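# Set the toppled nest block upright on laser marker table

## Task

Take the nest block that is lying on its side and leave it standing upright on the worktable belonging to the laser marker.

## Robot and tools

Robot: two 6-joint arms, left_arm and right_arm, each ending in a two-finger parallel gripper. Calibrated bases in the scene frame: left_arm at (-0.006, +0.242, +0.018) m, quat_wxyz (+1.000, 0, 0, -0.011); right_arm at (+0.016, -0.287, +0.029) m, quat_wxyz (+1.000, 0, 0, +0.022). Both bases stand level, so up is +z in each.

Frames. Scene frame: origin at table-top height halfway between the nominal bases, +x out over the table, +z up, left_arm toward +y. Arm names do not match image left and right. Every hand pose, velocity and target an arm reports is in that arm's own base frame; fixed cameras and the table are in the scene frame. end_effector_position (m) is the point between the finger pads, about 1 cm short of the tips; fingers point along the gripper's +z and spread along its y. Reported poses may be a few cm off, more at long reach, and friction or weight can leave a free gripper resting a cm or more from its command.

execute_actions(actions, cameras). actions is a list of actions; one action is a list of 1 to 15 rows; each row is 14 numbers in [-1, 1]: left dx, dy, dz, rx, ry, rz, opening, then the same seven for right. Both arms always appear. Each row lasts one control step (1/30 s); a short action repeats its final row until 15 steps pass. The six pose numbers are offsets, along that arm's base axes, from its Hand target as it stood when the action began; every row counts from that same start, not from the row before. The next action starts from the updated Hand target, so sending an offset again adds it again. Scale: 1.0 = 0.6 m for dx, dy, dz and 180 degrees for rotation; rx, ry, rz form one rotation vector, turning about the Hand target point. Opening is absolute: +1 fully open (0.094 m), -1 shut. A 0 opening is a real half-open command, so to keep a gripper unchanged repeat its present command (see Tool commands). Six zeros re-request the current Hand target; use that, or an offset back past the gripper, to end a push. An empty actions list returns the full state. cameras: list of names, omitted/null/["all"] for every camera, [] for none; an unknown name voids the call.

Each step the controller limits the commanded pose to within 100 mm and 20 degrees of the measured pose, so one action may fall short; a gripper resting short needs another command, or the missing distance as an offset.

move(target, speed, blend, opening_speed, blocking, cameras). target is one 14-number row or a list of up to 15 rows, laid out as above; every row is an offset from the Hand targets at the move's start, not from the previous row. Straight paths, shorter-way rotation, all arms finishing together, at least 0.5 s, cut off after 10 s. speed: m/s, 0.002 to 0.5, default 0.25 (rotation up to twice that in rad/s); one value or one per target. blend: corner rounding radius in m for lists (0 default = stop at each). opening_speed: rate on the -1 to +1 scale per second, at least 0.2; use it slow when closing on something fragile. blocking=false returns after about 0.5 s while the move continues. Paths do not avoid obstacles or the other arm; faster moves lag and overshoot more and hit harder. Keep paths away from an arm's own base, which can flip its shoulder. Result adds a move: line: done, off_target, moving, held or fault, plus limits=paced (pose clipped) or limits=held (steps withheld). Arms not named in the ending are done (within 10 mm and 2 degrees). done does not prove contact or its absence.

wait(seconds 0 to 10): let time pass holding commands. stop(): brake the running move. zoom_image(camera cam_head_left or cam_head_right, region [x0, y0, x1, y1] in pixels, at most 504x504) enlarges part of that camera's latest image. read_manual(section "licences") only gives licence text. finished_scene(scene = current scene number) ends the scene irreversibly; the block must stay upright with the robot not holding it.

Cameras: cam_head_left and cam_head_right, each 672x504.

Result lines: Hand target (last commanded pose after clipping, the origin for next offsets), Tool commands, end_effector_position and quat, Joint positions (last value is finger opening in m), Joint velocities ("within noise" when still), Joint torques (include arm weight; values 3 and 4 wrap past ±28 N m), grip_measured (same scale as opening; reads slightly wide when empty and up to ~0.064 narrower than a squeezed hard part), grip_effort_nm (motor effort, negative closing, not a pad force), temperatures once they change 5 °C. MOTOR HOT appears at 85 °C; at 100 °C the arm drops and faults for 30 to 60 s or more. Holding loads, stretching out or pushing at unreachable poses heats motors, even while you think; time passes while you write.

Gripping: commanding about 0.05 below the touch reading (more for small or round parts) means full force, about 50 to 64 N per pad. Release by commanding well above grip_measured.

Avoid: dropping the block, opening on a moving part, fast impacts, hard pushes, arms or grippers striking each other, and anything leaving the table, which fails the task. Brief outside tugs or pushes on the block may occur.

Each tool is called after "Emit:" in YAML: its name, and indented under it one key for each argument.

## Session

Emit:
execute_actions:
  actions: []

Emit:
zoom_image:
  camera: "cam_head_left"
  region: [290, 150, 510, 350]

Scene clock: 0.00 s.
left_arm: end_effector_position=(+0.2922, -0.1681, +0.1052) grip_measured=+1.000 grip_effort_nm=n/a end_effector_quat_wxyz=(+0.089, +0.059, +0.994, +0.024) | right_arm: end_effector_position=(+0.8399, -0.0849, +0.1767) grip_measured=+1.000 grip_effort_nm=n/a end_effector_quat_wxyz=(-0.478, +0.627, -0.610, -0.076)
Joint positions: left_arm=[-0.587 1.229 0.789 -1.001 -0.131 -0.461 0.094] | right_arm=[-0.263 2.507 2.592 -1.155 -0.92 -1.608 0.094]
Joint velocities: within noise
Joint torques (N m): no reading
Heat: left arm: hottest waist 24 °C; right arm: hottest waist 24 °C.
Hand target: left_arm +0.3016, -0.1743, +0.1167; +0.103, +0.057, +0.993, +0.016 | right_arm +0.8434, -0.0859, +0.1749; -0.480, +0.628, -0.609, -0.073
Tool commands: left_gripper/opening=+1.0 right_gripper/opening=+1.0

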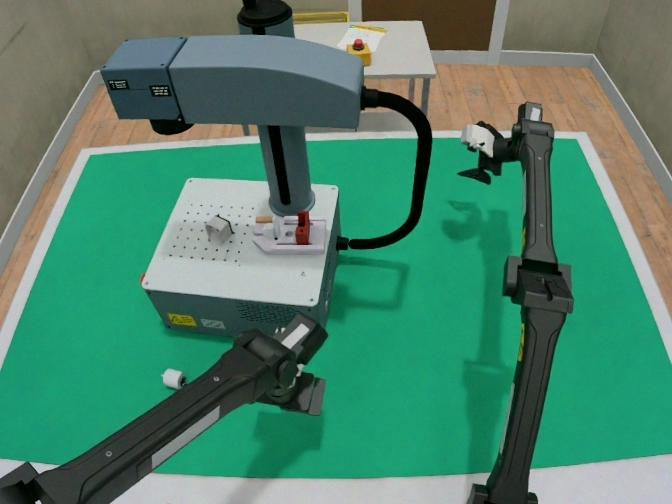

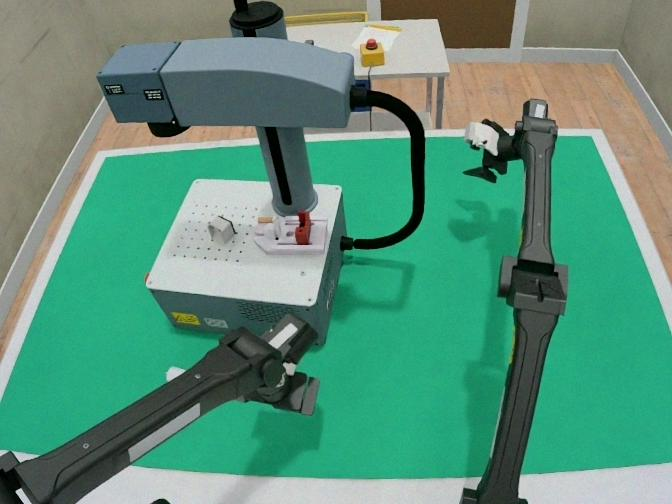

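Scaled by 2.291 from the camera's 672x504 image, which has a finer 960x720 frame.

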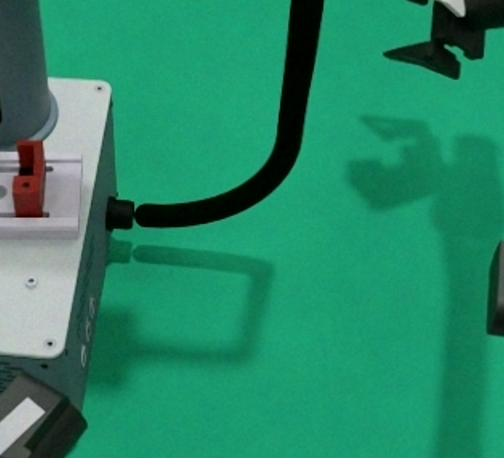

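Emit:
zoom_image:
  camera: "cam_head_left"
  region: [150, 180, 350, 350]

Emit:
zoom_image:
  camera: "cam_head_left"
  region: [245, 195, 330, 265]

Emit:
zoom_image:
  camera: "cam_head_right"
  region: [245, 195, 330, 265]

Emit:
zoom_image:
  camera: "cam_head_left"
  region: [195, 200, 245, 250]

Emit:
zoom_image:
  camera: "cam_head_right"
  region: [195, 200, 245, 250]

Emit:
zoom_image:
  camera: "cam_head_right"
  region: [150, 340, 250, 420]

Emit:
zoom_image:
  camera: "cam_head_left"
  region: [150, 340, 350, 440]

Scaled by 2.520 from the camera's 672x504 image, which has a finer 960x720 frame.

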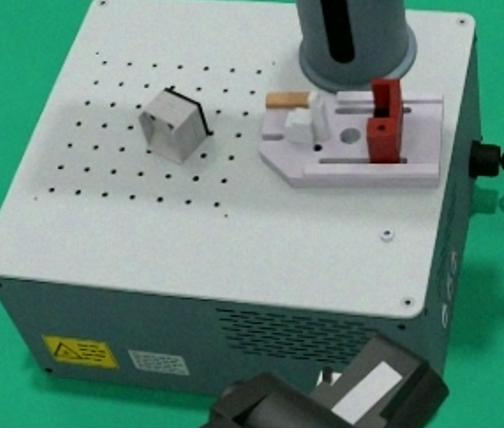

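Scaled by 5.929 from the camera's 672x504 image, which has a finer 960x720 frame.

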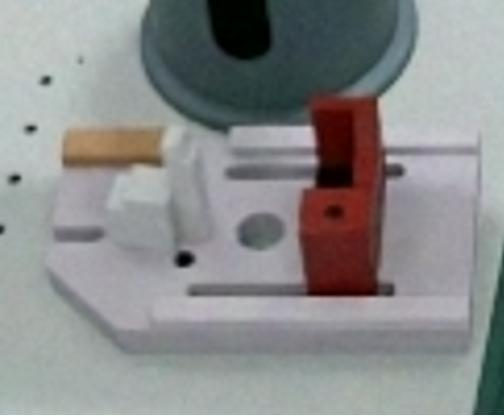

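Scaled by 5.929 from the camera's 672x504 image, which has a finer 960x720 frame.

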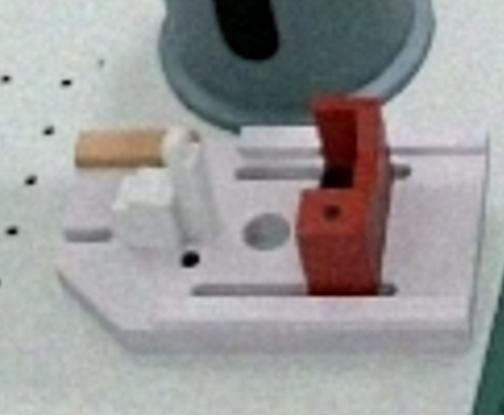

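Scaled by 10.080 from the camera's 672x504 image, which has a finer 960x720 frame.

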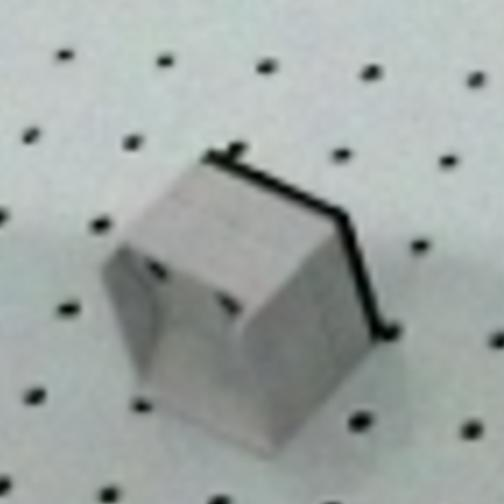

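Scaled by 10.080 from the camera's 672x504 image, which has a finer 960x720 frame.

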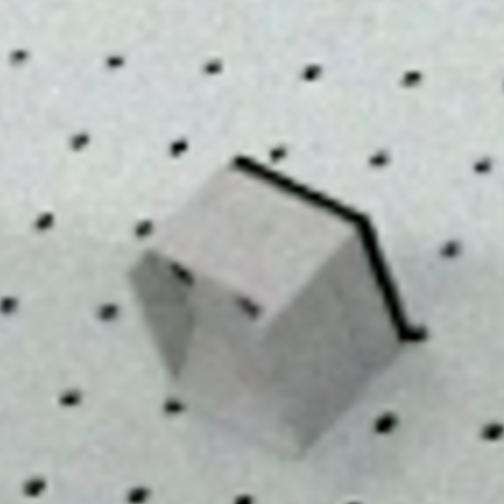

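Scaled by 5.040 from the camera's 672x504 image, which has a finer 960x720 frame.

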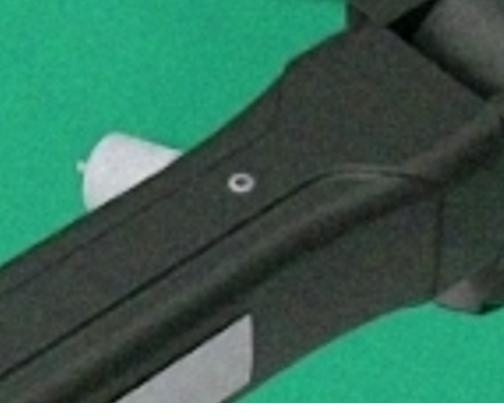

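Scaled by 2.520 from the camera's 672x504 image, which has a finer 960x720 frame.

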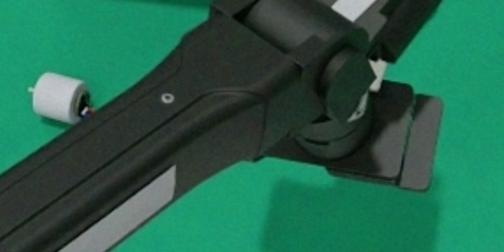

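Emit:
move:
  target: [0,0.5,0.25,0,0,0,1,0,0,0,0,0,0,1]

Emit:
zoom_image:
  camera: "cam_head_left"
  region: [130, 180, 350, 350]

Emit:
zoom_image:
  camera: "cam_head_left"
  region: [255, 205, 295, 245]

Emit:
zoom_image:
  camera: "cam_head_right"
  region: [255, 205, 295, 245]

Scene clock: 4.73 s.
left_arm: end_effector_position=(+0.2869, +0.1148, +0.2376) grip_measured=+1.000 grip_effort_nm=0.051 end_effector_quat_wxyz=(+0.076, +0.058, +0.995, +0.003) | right_arm: end_effector_position=(+0.8399, -0.0849, +0.1767) grip_measured=+1.000 grip_effort_nm=-0.017 end_effector_quat_wxyz=(-0.478, +0.627, -0.610, -0.076)
Joint positions: left_arm=[0.418 1.053 1.02 -1.4 0.064 0.53 0.094] | right_arm=[-0.263 2.507 2.592 -1.155 -0.92 -1.608 0.094]
Joint torques (N m): left_arm=[1.79 -6.24 13.85 0.38 0.06 0.14] | right_arm=[1.49 -25.47 13.14 1.28 -0.8 0.03]
Hand target: left_arm +0.3016, +0.1257, +0.2668; +0.103, +0.057, +0.993, +0.016 | right_arm +0.8434, -0.0859, +0.1749; -0.480, +0.628, -0.609, -0.073
Off the commanded pose: left_arm 0.034 m, 3 deg | right_arm 0.004 m, 1 deg.
move: off_target (left_arm)

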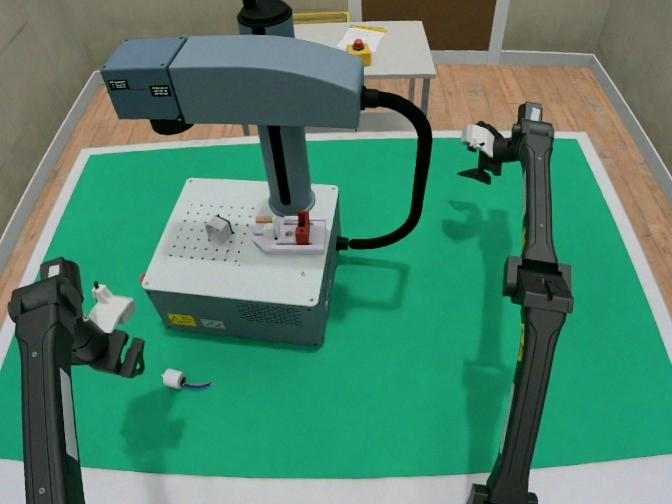

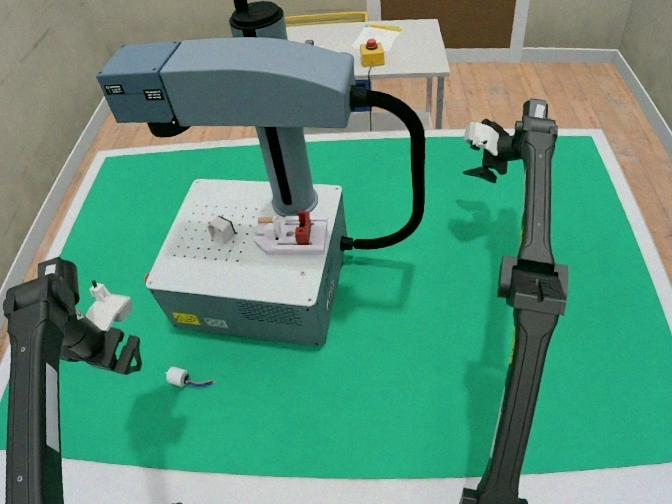

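Scaled by 2.291 from the camera's 672x504 image, which has a finer 960x720 frame.

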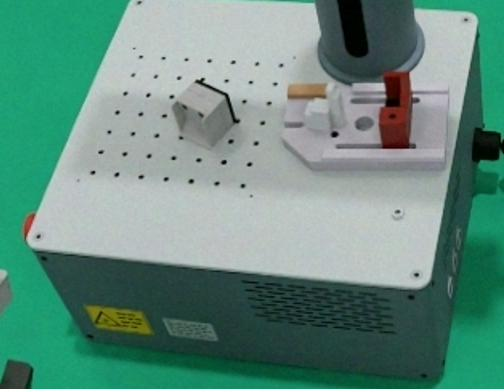

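Scaled by 12.600 from the camera's 672x504 image, which has a finer 960x720 frame.

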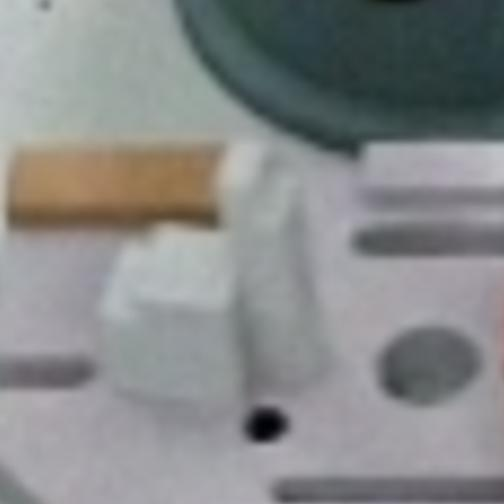

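Scaled by 12.600 from the camera's 672x504 image, which has a finer 960x720 frame.

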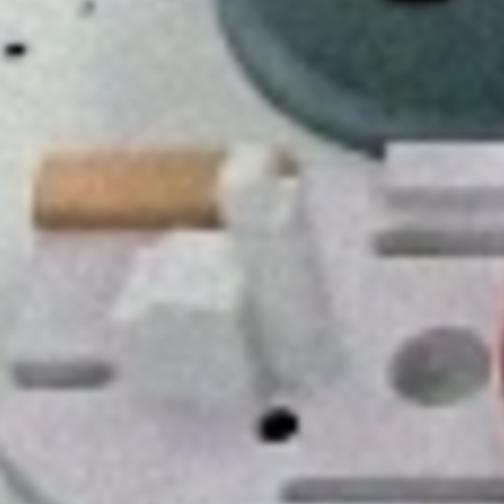

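Emit:
move:
  target: [0.391,-0.1,0.01,-0.0982,-0.2814,-0.114,1,0,0,0,0,0,0,1]
  speed: 0.2

Emit:
zoom_image:
  camera: "cam_head_left"
  region: [130, 180, 300, 310]

Emit:
zoom_image:
  camera: "cam_head_right"
  region: [130, 180, 300, 310]

Scene clock: 14.07 s.
left_arm: end_effector_position=(+0.5351, +0.0732, +0.2761) grip_measured=+1.000 grip_effort_nm=0.051 end_effector_quat_wxyz=(+0.522, +0.196, +0.822, -0.120) | right_arm: end_effector_position=(+0.8399, -0.0849, +0.1767) grip_measured=+1.000 grip_effort_nm=-0.027 end_effector_quat_wxyz=(-0.478, +0.627, -0.610, -0.076)
Joint positions: left_arm=[0.346 1.331 1.003 -0.271 0.712 0.428 0.094] | right_arm=[-0.263 2.507 2.592 -1.155 -0.92 -1.608 0.094]
Joint torques (N m): left_arm=[-0.62 -10.99 8.24 2.47 0.23 -0.07] | right_arm=[1.96 -24.82 13.41 1.21 -0.79 -0.04]
Hand target: left_arm +0.5362, +0.0658, +0.2729; +0.522, +0.199, +0.820, -0.126 | right_arm +0.8434, -0.0859, +0.1749; -0.480, +0.628, -0.609, -0.073
Off the commanded pose: left_arm 0.008 m, 1 deg | right_arm 0.004 m, 1 deg.
move: done

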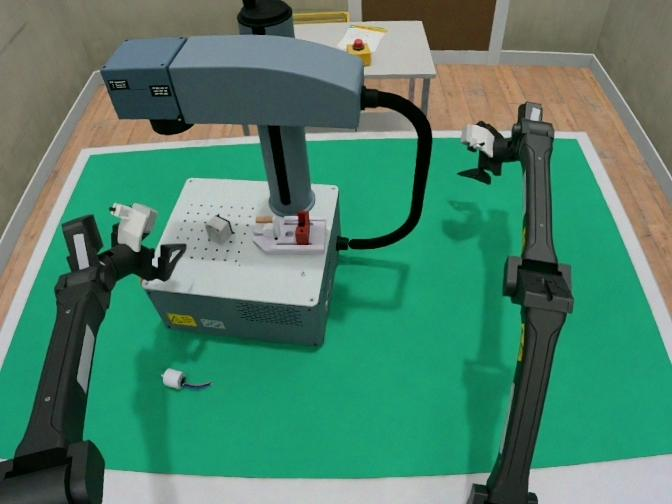

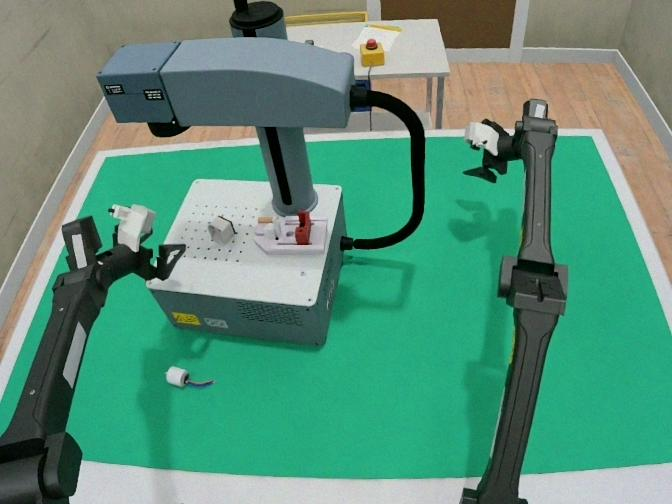

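Scaled by 2.965 from the camera's 672x504 image, which has a finer 960x720 frame.

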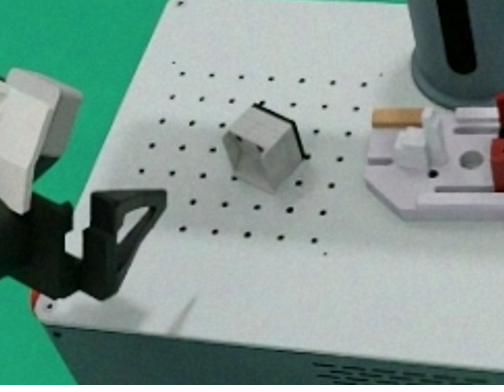

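Scaled by 2.965 from the camera's 672x504 image, which has a finer 960x720 frame.

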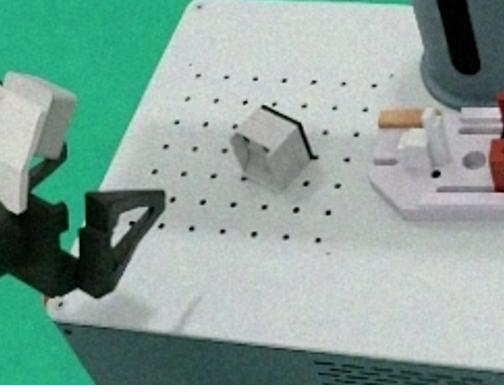

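Emit:
move:
  target: [0.0825,-0.07,-0.052,0,0,0,1,0,0,0,0,0,0,1]
  speed: 0.12

Emit:
zoom_image:
  camera: "cam_head_left"
  region: [150, 190, 270, 290]

Emit:
zoom_image:
  camera: "cam_head_right"
  region: [150, 190, 270, 290]

Scene clock: 17.07 s.
left_arm: end_effector_position=(+0.5775, +0.0279, +0.2292) grip_measured=+1.000 grip_effort_nm=0.056 end_effector_quat_wxyz=(+0.510, +0.195, +0.828, -0.128) | right_arm: end_effector_position=(+0.8399, -0.0849, +0.1767) grip_measured=+1.000 grip_effort_nm=-0.027 end_effector_quat_wxyz=(-0.478, +0.627, -0.610, -0.076)
Joint positions: left_arm=[0.221 1.458 1.003 -0.123 0.614 0.344 0.094] | right_arm=[-0.263 2.507 2.592 -1.155 -0.92 -1.608 0.094]
Joint torques (N m): left_arm=[-0.38 -12.81 9.99 2.56 0.01 -0.08] | right_arm=[1.14 -24.88 13.05 1.42 -0.83 0.02]
Hand target: left_arm +0.5857, +0.0237, +0.2416; +0.522, +0.199, +0.820, -0.126 | right_arm +0.8434, -0.0859, +0.1749; -0.480, +0.628, -0.609, -0.073
Off the commanded pose: left_arm 0.015 m, 2 deg | right_arm 0.004 m, 1 deg.
move: off_target (left_arm)

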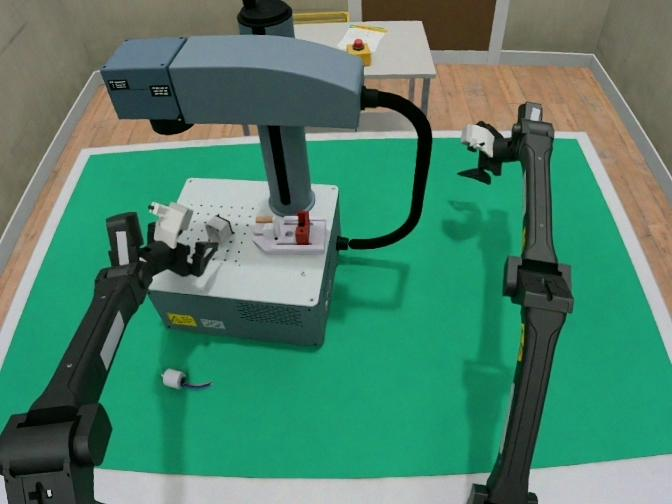

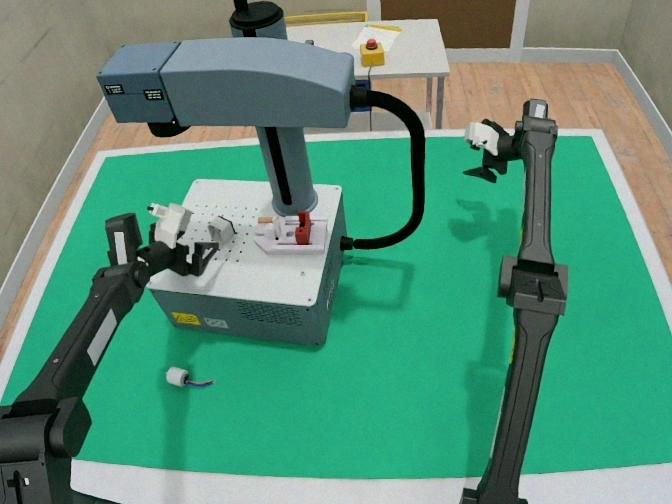

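Scaled by 4.200 from the camera's 672x504 image, which has a finer 960x720 frame.

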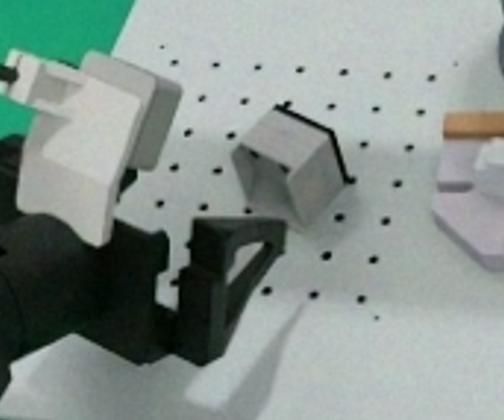

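Scaled by 4.200 from the camera's 672x504 image, which has a finer 960x720 frame.

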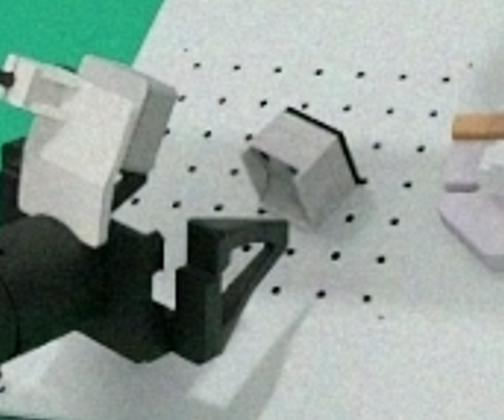

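Emit:
move:
  target: [0.1045,-0.049,-0.055,0,0,0,1,0,0,0,0,0,0,1]
  speed: 0.08

Emit:
zoom_image:
  camera: "cam_head_left"
  region: [150, 180, 270, 280]

Emit:
zoom_image:
  camera: "cam_head_right"
  region: [150, 180, 270, 280]

Scene clock: 19.63 s.
left_arm: end_effector_position=(+0.6249, -0.0007, +0.1833) grip_measured=+1.000 grip_effort_nm=0.056 end_effector_quat_wxyz=(+0.500, +0.194, +0.834, -0.130) | right_arm: end_effector_position=(+0.8399, -0.0849, +0.1767) grip_measured=+1.000 grip_effort_nm=-0.022 end_effector_quat_wxyz=(-0.478, +0.627, -0.610, -0.076)
Joint positions: left_arm=[0.142 1.621 1.065 -0.02 0.544 0.298 0.094] | right_arm=[-0.263 2.507 2.592 -1.155 -0.92 -1.608 0.094]
Joint torques (N m): left_arm=[-0.62 -13.74 12.71 2.4 -0.03 -0.1] | right_arm=[1.08 -26.05 13.27 1.07 -0.82 0.02]
Hand target: left_arm +0.6484, -0.0058, +0.2084; +0.522, +0.199, +0.820, -0.126 | right_arm +0.8434, -0.0859, +0.1749; -0.480, +0.628, -0.609, -0.073
Off the commanded pose: left_arm 0.035 m, 3 deg | right_arm 0.004 m, 1 deg.
move: off_target (left_arm)

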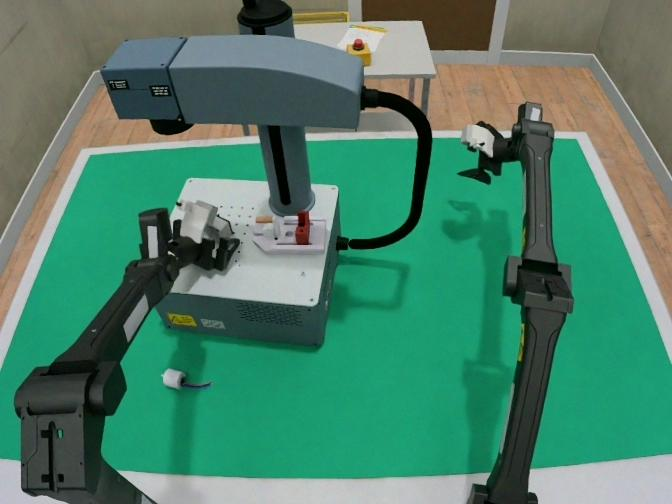

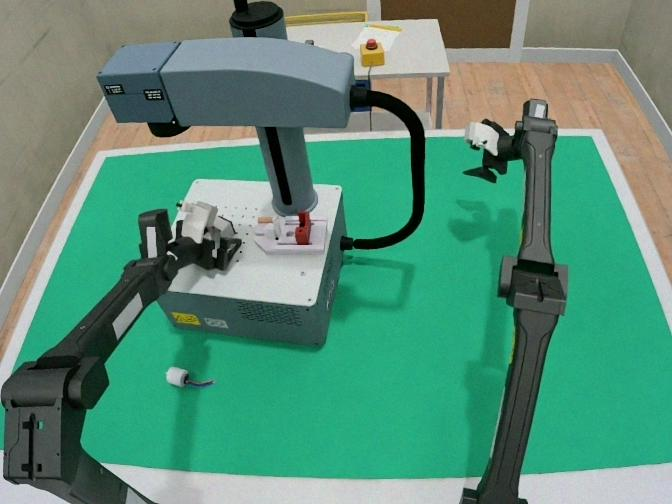

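Scaled by 4.200 from the camera's 672x504 image, which has a finer 960x720 frame.

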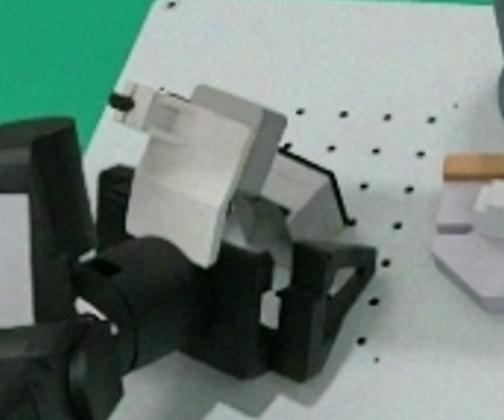

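Scaled by 4.200 from the camera's 672x504 image, which has a finer 960x720 frame.

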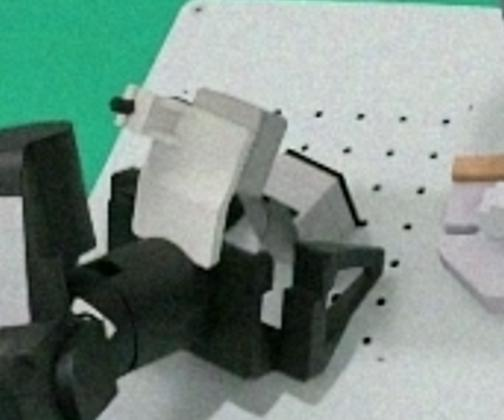

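Emit:
move:
  target: [0.026,-0.012,0.018,0,0,0,1,0,0,0,0,0,0,1]
  speed: 0.06
  cameras: []

Scene clock: 21.43 s.
left_arm: end_effector_position=(+0.6419, -0.0076, +0.1893) grip_measured=+1.000 grip_effort_nm=0.056 end_effector_quat_wxyz=(+0.502, +0.193, +0.833, -0.130) | right_arm: end_effector_position=(+0.8399, -0.0849, +0.1767) grip_measured=+1.000 grip_effort_nm=-0.017 end_effector_quat_wxyz=(-0.478, +0.627, -0.610, -0.076)
Joint positions: left_arm=[0.124 1.649 1.116 -0.032 0.528 0.284 0.094] | right_arm=[-0.263 2.507 2.592 -1.155 -0.92 -1.608 0.094]
Joint torques (N m): left_arm=[-0.5 -14.92 13.33 1.61 -0.02 -0.06] | right_arm=[1.2 -25.47 13.14 0.98 -0.8 -0.02]
Hand target: left_arm +0.6641, -0.0129, +0.2194; +0.522, +0.199, +0.820, -0.126 | right_arm +0.8434, -0.0859, +0.1749; -0.480, +0.628, -0.609, -0.073
Off the commanded pose: left_arm 0.038 m, 3 deg | right_arm 0.004 m, 1 deg.
move: off_target (left_arm)

Good. Close slowly (expected width ≈ 0.036–0.04 → about -0.2).

Emit:
move:
  target: [0,0,0,0,0,0,-0.45,0,0,0,0,0,0,1]
  opening_speed: 0.5

Emit:
zoom_image:
  camera: "cam_head_left"
  region: [150, 180, 270, 280]

Scene clock: 24.97 s.
left_arm: end_effector_position=(+0.6419, -0.0074, +0.1892) grip_measured=-0.168 grip_effort_nm=-0.974 end_effector_quat_wxyz=(+0.502, +0.192, +0.833, -0.129) | right_arm: end_effector_position=(+0.8399, -0.0849, +0.1767) grip_measured=+1.000 grip_effort_nm=-0.012 end_effector_quat_wxyz=(-0.478, +0.627, -0.610, -0.076)
Joint positions: left_arm=[0.124 1.649 1.116 -0.032 0.527 0.283 0.039] | right_arm=[-0.263 2.507 2.592 -1.155 -0.92 -1.608 0.094]
Joint torques (N m): left_arm=[-0.5 -14.92 13.33 1.54 0.04 -0.07] | right_arm=[0.97 -25 13.33 1.4 -0.82 0.01]
Heat: left arm: hottest elbow 29 °C; right arm: hottest shoulder 28 °C.
Hand target: left_arm +0.6640, -0.0130, +0.2194; +0.522, +0.199, +0.820, -0.126 | right_arm +0.8434, -0.0859, +0.1749; -0.480, +0.628, -0.609, -0.073
Off the commanded pose: left_arm 0.038 m, 3 deg | right_arm 0.004 m, 1 deg.
move: off_target (left_arm)

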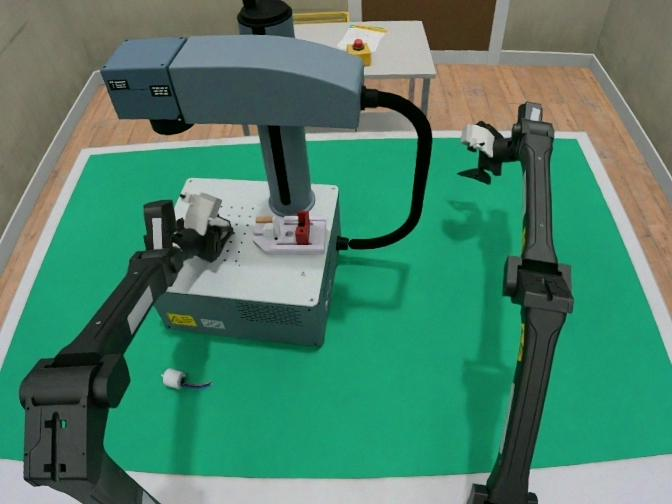

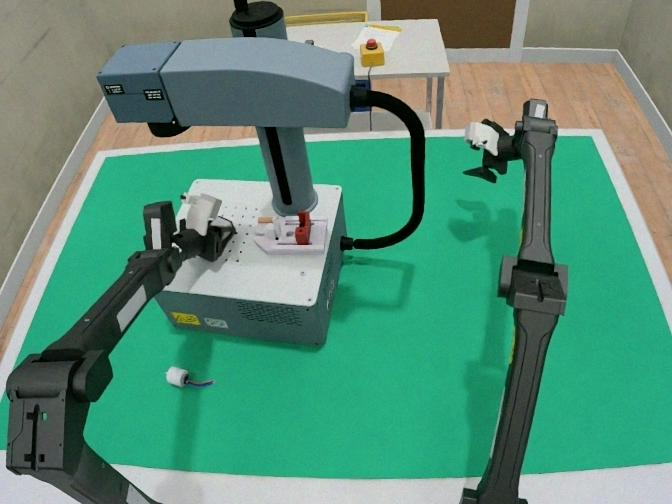

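Scaled by 4.200 from the camera's 672x504 image, which has a finer 960x720 frame.

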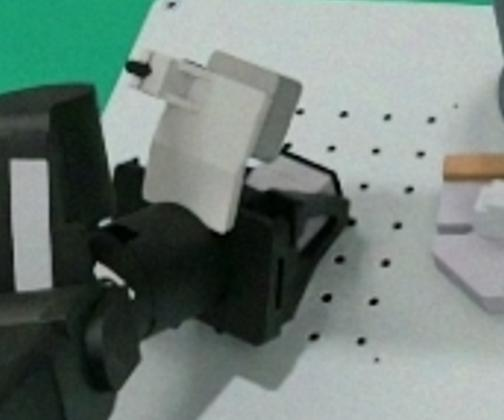

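Emit:
move:
  target:
    - [0,0,0.1,0,0,0,-0.45,0,0,0,0,0,0,1]
    - [-0.14,-0.012,0.167,0.1937,0.2037,-0.1701,-0.45,0,0,0,0,0,0,1]
    - [-0.178,-0.028,0.131,0.4562,0.2785,-0.2665,-0.45,0,0,0,0,0,0,1]
  speed: [0.1,0.2,0.2]
  blend: 0.03

Emit:
zoom_image:
  camera: "cam_head_left"
  region: [150, 180, 310, 320]

Emit:
zoom_image:
  camera: "cam_head_right"
  region: [150, 180, 310, 320]

Scene clock: 32.70 s.
left_arm: end_effector_position=(+0.5494, +0.0945, +0.2795) grip_measured=-0.169 grip_effort_nm=-0.974 end_effector_quat_wxyz=(-0.169, +0.628, +0.742, +0.162) | right_arm: end_effector_position=(+0.8399, -0.0849, +0.1767) grip_measured=+1.000 grip_effort_nm=-0.027 end_effector_quat_wxyz=(-0.478, +0.627, -0.610, -0.076)
Joint positions: left_arm=[0.031 1.816 1.882 -1.675 -0.471 1.427 0.039] | right_arm=[-0.263 2.507 2.592 -1.155 -0.92 -1.608 0.094]
Joint torques (N m): left_arm=[-14.15 -20.37 7.51 -0.06 -0.5 0.16] | right_arm=[1.03 -25.35 13.35 1.21 -0.81 -0.04]
Hand target: left_arm +0.5556, -0.0042, +0.2942; -0.167, +0.687, +0.687, +0.168 | right_arm +0.8434, -0.0859, +0.1749; -0.480, +0.628, -0.609, -0.073
Off the commanded pose: left_arm 0.126 m, 9 deg; position clipped | right_arm 0.004 m, 1 deg.
joint sent to its limit (left arm) — joint 4 (wrist pitch), lower limit. The joint targets are off in position, not in orientation.
move: off_target (left_arm); blend cut to 0.0298 m at target 1; limits=paced

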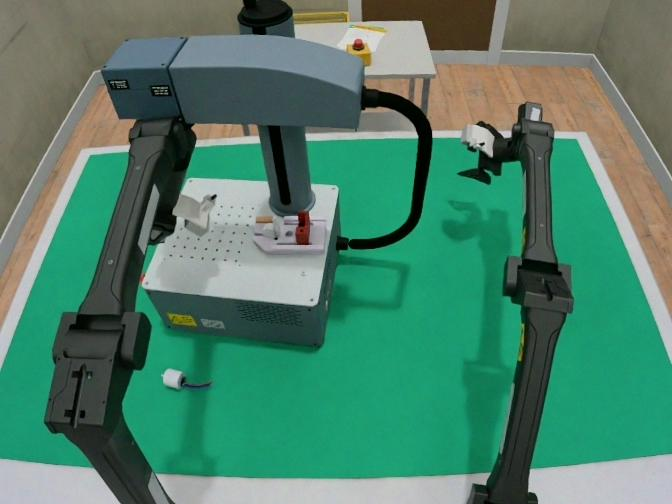

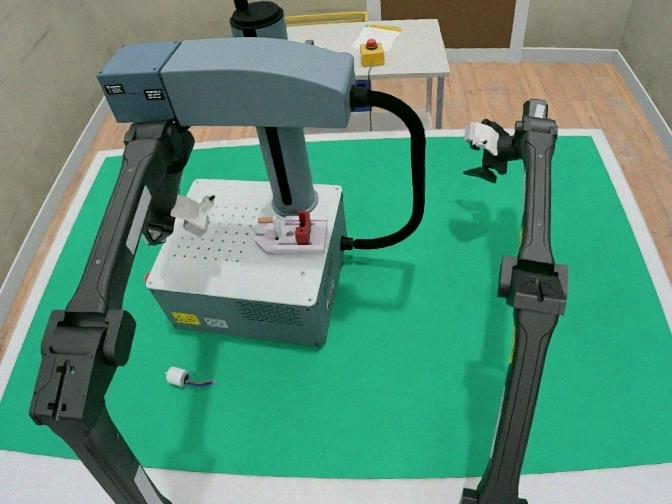

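Scaled by 3.150 from the camera's 672x504 image, which has a finer 960x720 frame.

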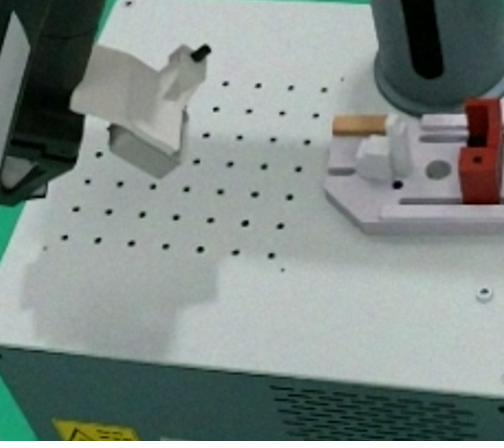

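Scaled by 3.150 from the camera's 672x504 image, which has a finer 960x720 frame.

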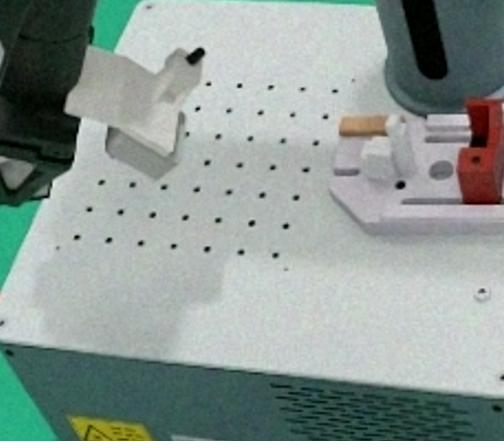

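Emit:
move:
  target: [-0.08,0.215,-0.04,0,0,0,-0.45,0,0,0,0,0,0,1]
  speed: 0.15

Emit:
zoom_image:
  camera: "cam_head_left"
  region: [60, 80, 310, 320]

Scene clock: 35.07 s.
left_arm: end_effector_position=(+0.5108, +0.1230, +0.2581) grip_measured=-0.169 grip_effort_nm=-0.969 end_effector_quat_wxyz=(-0.176, +0.687, +0.687, +0.157) | right_arm: end_effector_position=(+0.8399, -0.0849, +0.1767) grip_measured=+1.000 grip_effort_nm=-0.017 end_effector_quat_wxyz=(-0.478, +0.627, -0.610, -0.076)
Joint positions: left_arm=[0.087 1.69 1.655 -1.52 -0.476 1.662 0.039] | right_arm=[-0.263 2.507 2.592 -1.155 -0.92 -1.608 0.094]
Joint torques (N m): left_arm=[0.97 -18.43 7.83 0.85 -0.35 0.15] | right_arm=[0.5 -25.17 13.38 1.25 -0.81 0.03]
Hand target: left_arm +0.5075, +0.1250, +0.2701; -0.168, +0.687, +0.687, +0.168 | right_arm +0.8434, -0.0859, +0.1749; -0.480, +0.628, -0.609, -0.073
Off the commanded pose: left_arm 0.013 m, 2 deg | right_arm 0.004 m, 1 deg.
move: off_target (left_arm)

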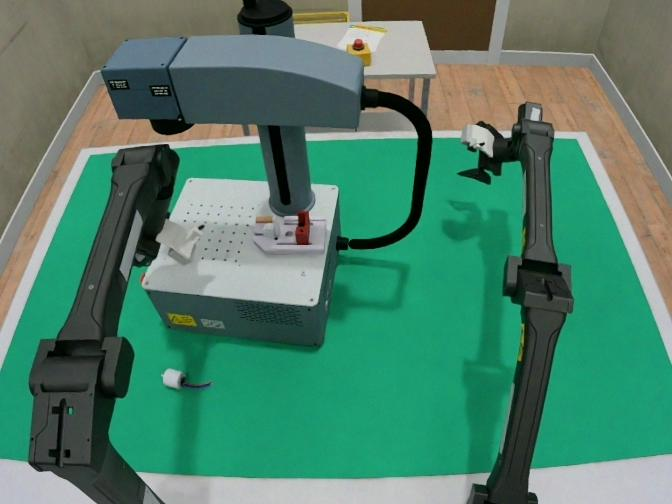

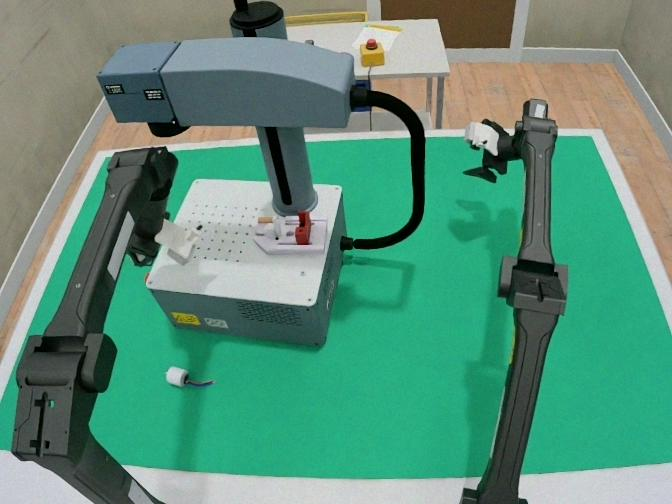

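Scaled by 2.016 from the camera's 672x504 image, which has a finer 960x720 frame.

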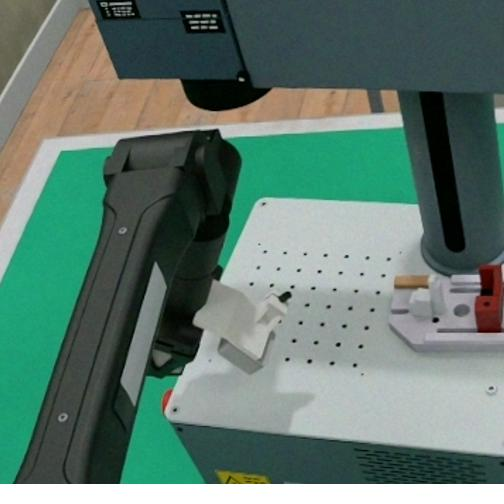

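Emit:
move:
  target: [0.0,0,-0.07,0,0,-0.0833,-0.45,0,0,0,0,0,0,1]
  speed: 0.1

Emit:
zoom_image:
  camera: "cam_head_left"
  region: [60, 80, 310, 320]

Emit:
zoom_image:
  camera: "cam_head_right"
  region: [60, 80, 310, 320]

Scene clock: 39.40 s.
left_arm: end_effector_position=(+0.5103, +0.1183, +0.2165) grip_measured=-0.170 grip_effort_nm=-0.974 end_effector_quat_wxyz=(-0.151, +0.774, +0.589, +0.176) | right_arm: end_effector_position=(+0.8399, -0.0849, +0.1767) grip_measured=+1.000 grip_effort_nm=-0.022 end_effector_quat_wxyz=(-0.478, +0.627, -0.610, -0.076)
Joint positions: left_arm=[0.087 1.619 1.455 -1.258 -0.446 1.962 0.039] | right_arm=[-0.263 2.507 2.592 -1.155 -0.92 -1.608 0.094]
Joint torques (N m): left_arm=[1.79 -17.32 7.94 1.13 -0.31 0.18] | right_arm=[1.08 -25.41 13.26 1.17 -0.83 -0.03]
Hand target: left_arm +0.5075, +0.1249, +0.2280; -0.144, +0.771, +0.592, +0.188 | right_arm +0.8434, -0.0859, +0.1749; -0.480, +0.628, -0.609, -0.073
Off the commanded pose: left_arm 0.014 m, 2 deg | right_arm 0.004 m, 1 deg.
move: off_target (left_arm)

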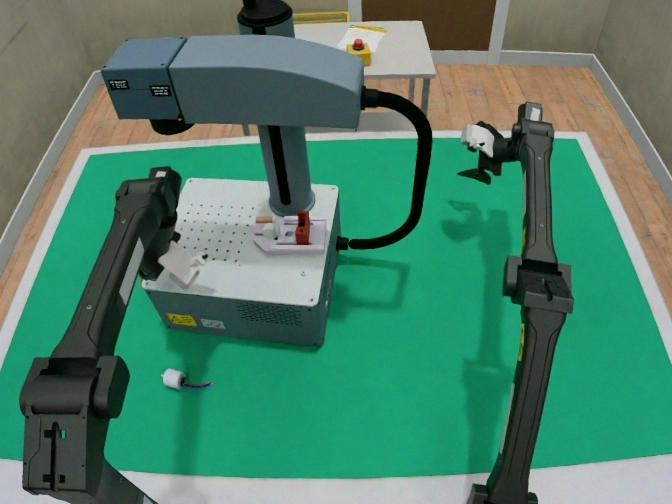

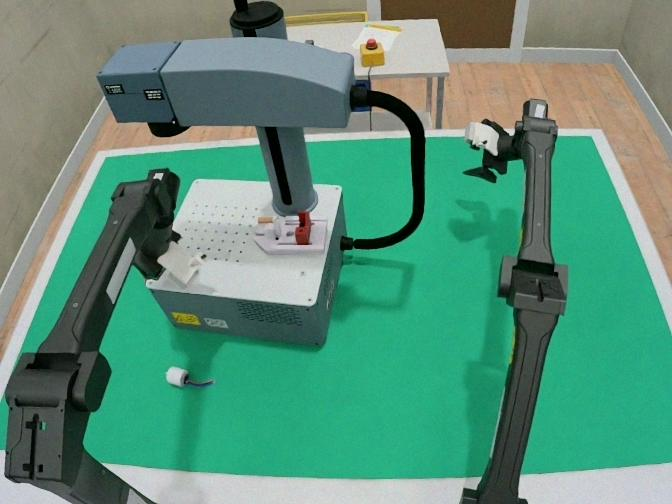

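Scaled by 2.016 from the camera's 672x504 image, which has a finer 960x720 frame.

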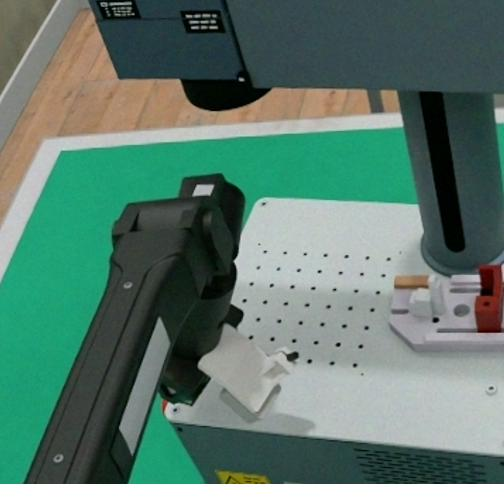

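Scaled by 2.016 from the camera's 672x504 image, which has a finer 960x720 frame.

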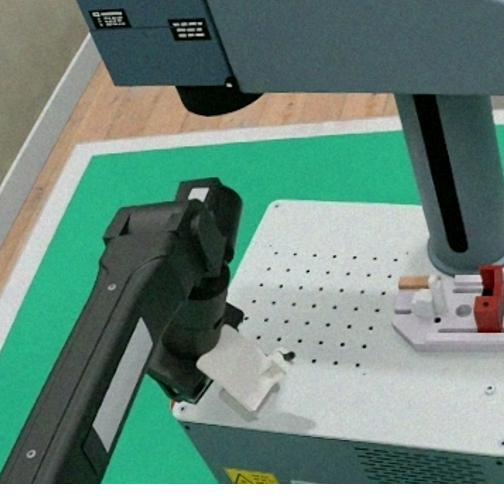

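Emit:
move:
  target: [0.062,-0.175,0.0,0,0,0,-0.45,0,0,0,0,0,0,1]
  speed: 0.08

Emit:
zoom_image:
  camera: "cam_head_left"
  region: [60, 80, 310, 320]

Emit:
zoom_image:
  camera: "cam_head_right"
  region: [60, 80, 310, 320]

Scene clock: 42.20 s.
left_arm: end_effector_position=(+0.5230, +0.0257, +0.1981) grip_measured=-0.170 grip_effort_nm=-0.974 end_effector_quat_wxyz=(-0.166, +0.777, +0.585, +0.161) | right_arm: end_effector_position=(+0.8399, -0.0849, +0.1767) grip_measured=+1.000 grip_effort_nm=-0.037 end_effector_quat_wxyz=(-0.478, +0.627, -0.610, -0.076)
Joint positions: left_arm=[-0.098 1.705 1.518 -1.371 -0.466 1.755 0.039] | right_arm=[-0.263 2.507 2.592 -1.155 -0.92 -1.608 0.094]
Joint torques (N m): left_arm=[-0.15 -16.21 13.65 0.02 -0.5 -0.04] | right_arm=[0.62 -26.29 12.98 1.28 -0.77 0]
Hand target: left_arm +0.5447, +0.0199, +0.2281; -0.144, +0.771, +0.592, +0.188 | right_arm +0.8434, -0.0859, +0.1749; -0.480, +0.628, -0.609, -0.073
Off the commanded pose: left_arm 0.037 m, 4 deg | right_arm 0.004 m, 1 deg.
move: off_target (left_arm)

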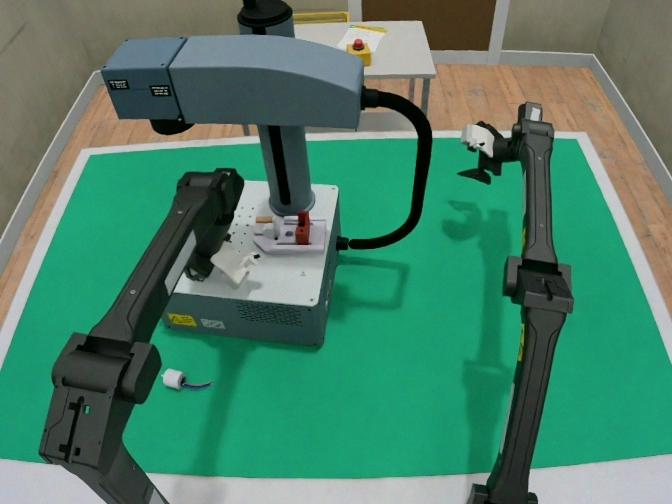

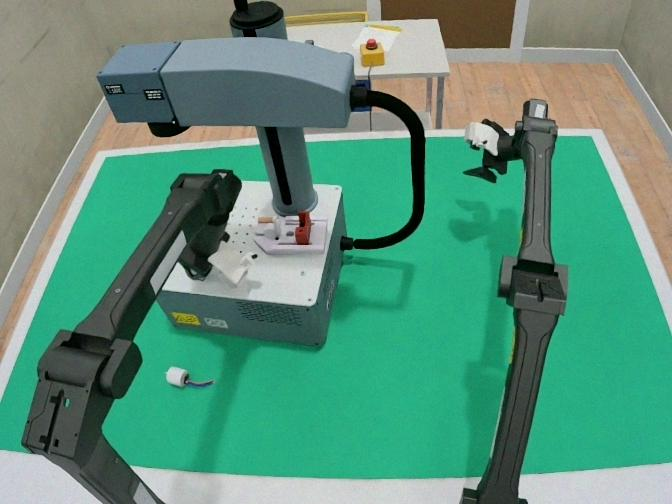

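Scaled by 2.016 from the camera's 672x504 image, which has a finer 960x720 frame.

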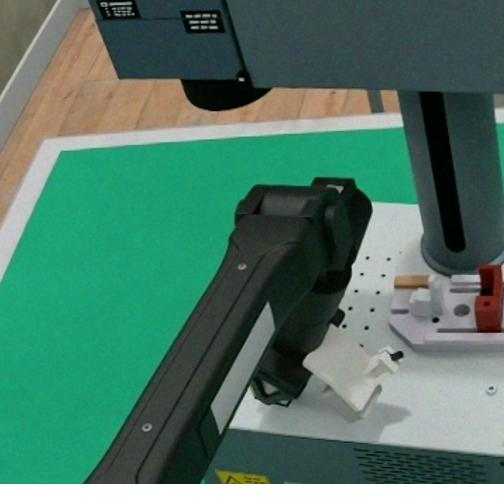

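Scaled by 2.016 from the camera's 672x504 image, which has a finer 960x720 frame.

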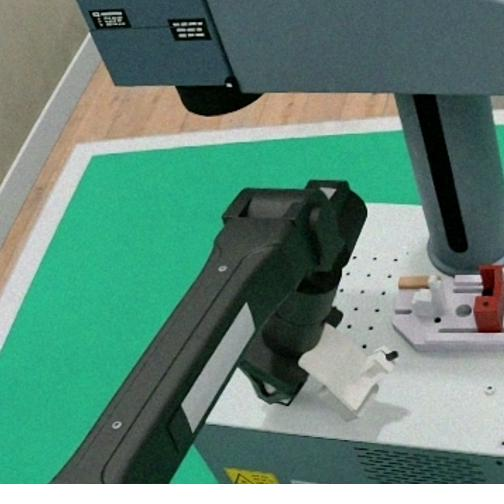

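Emit:
move:
  target: [0.05,-0.015,0.015,0,0,0,-0.45,0,0,0,0,0,0,1]
  speed: 0.08

Emit:
zoom_image:
  camera: "cam_head_right"
  region: [60, 80, 310, 320]

Scene clock: 43.87 s.
left_arm: end_effector_position=(+0.5548, +0.0197, +0.2069) grip_measured=-0.170 grip_effort_nm=-0.974 end_effector_quat_wxyz=(-0.166, +0.775, +0.588, +0.161) | right_arm: end_effector_position=(+0.8399, -0.0849, +0.1767) grip_measured=+1.000 grip_effort_nm=-0.022 end_effector_quat_wxyz=(-0.478, +0.627, -0.610, -0.076)
Joint positions: left_arm=[-0.104 1.787 1.652 -1.427 -0.467 1.743 0.039] | right_arm=[-0.263 2.507 2.592 -1.155 -0.92 -1.608 0.094]
Joint torques (N m): left_arm=[-0.67 -17.49 13.61 0.03 -0.5 -0.05] | right_arm=[0.03 -25.41 13.15 1.46 -0.87 0]
Heat: left arm: hottest elbow 34 °C; right arm: hottest shoulder 30 °C.
Hand target: left_arm +0.5747, +0.0110, +0.2370; -0.144, +0.771, +0.592, +0.188 | right_arm +0.8434, -0.0859, +0.1749; -0.480, +0.628, -0.609, -0.073
Off the commanded pose: left_arm 0.037 m, 4 deg | right_arm 0.004 m, 1 deg.
move: off_target (left_arm)

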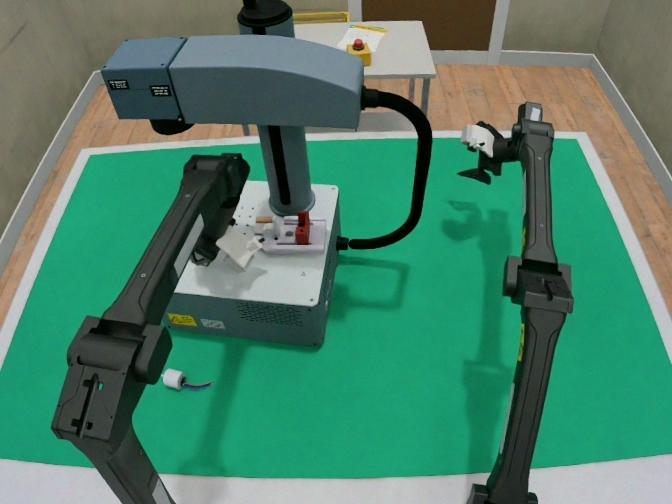

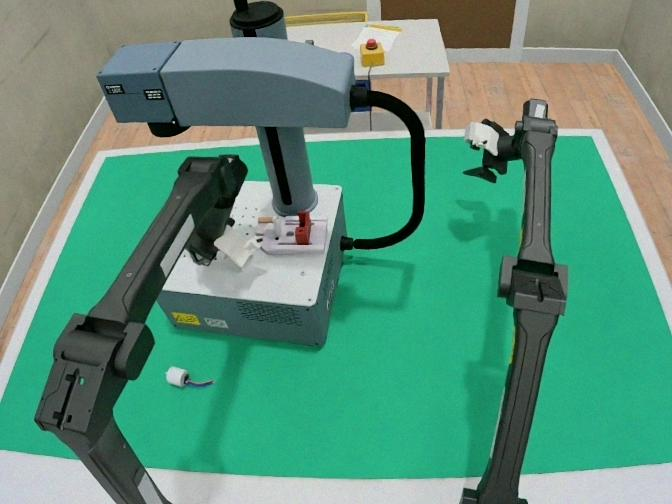

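Scaled by 2.016 from the camera's 672x504 image, which has a finer 960x720 frame.

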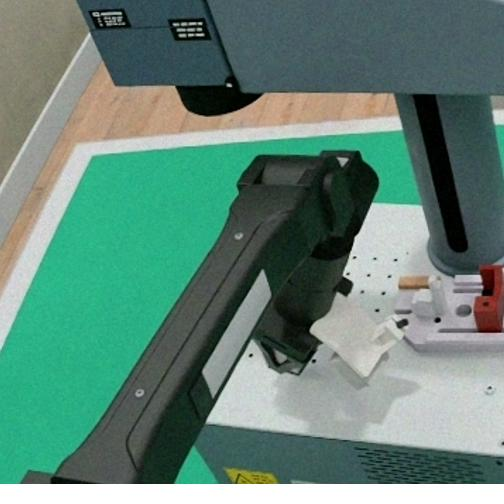

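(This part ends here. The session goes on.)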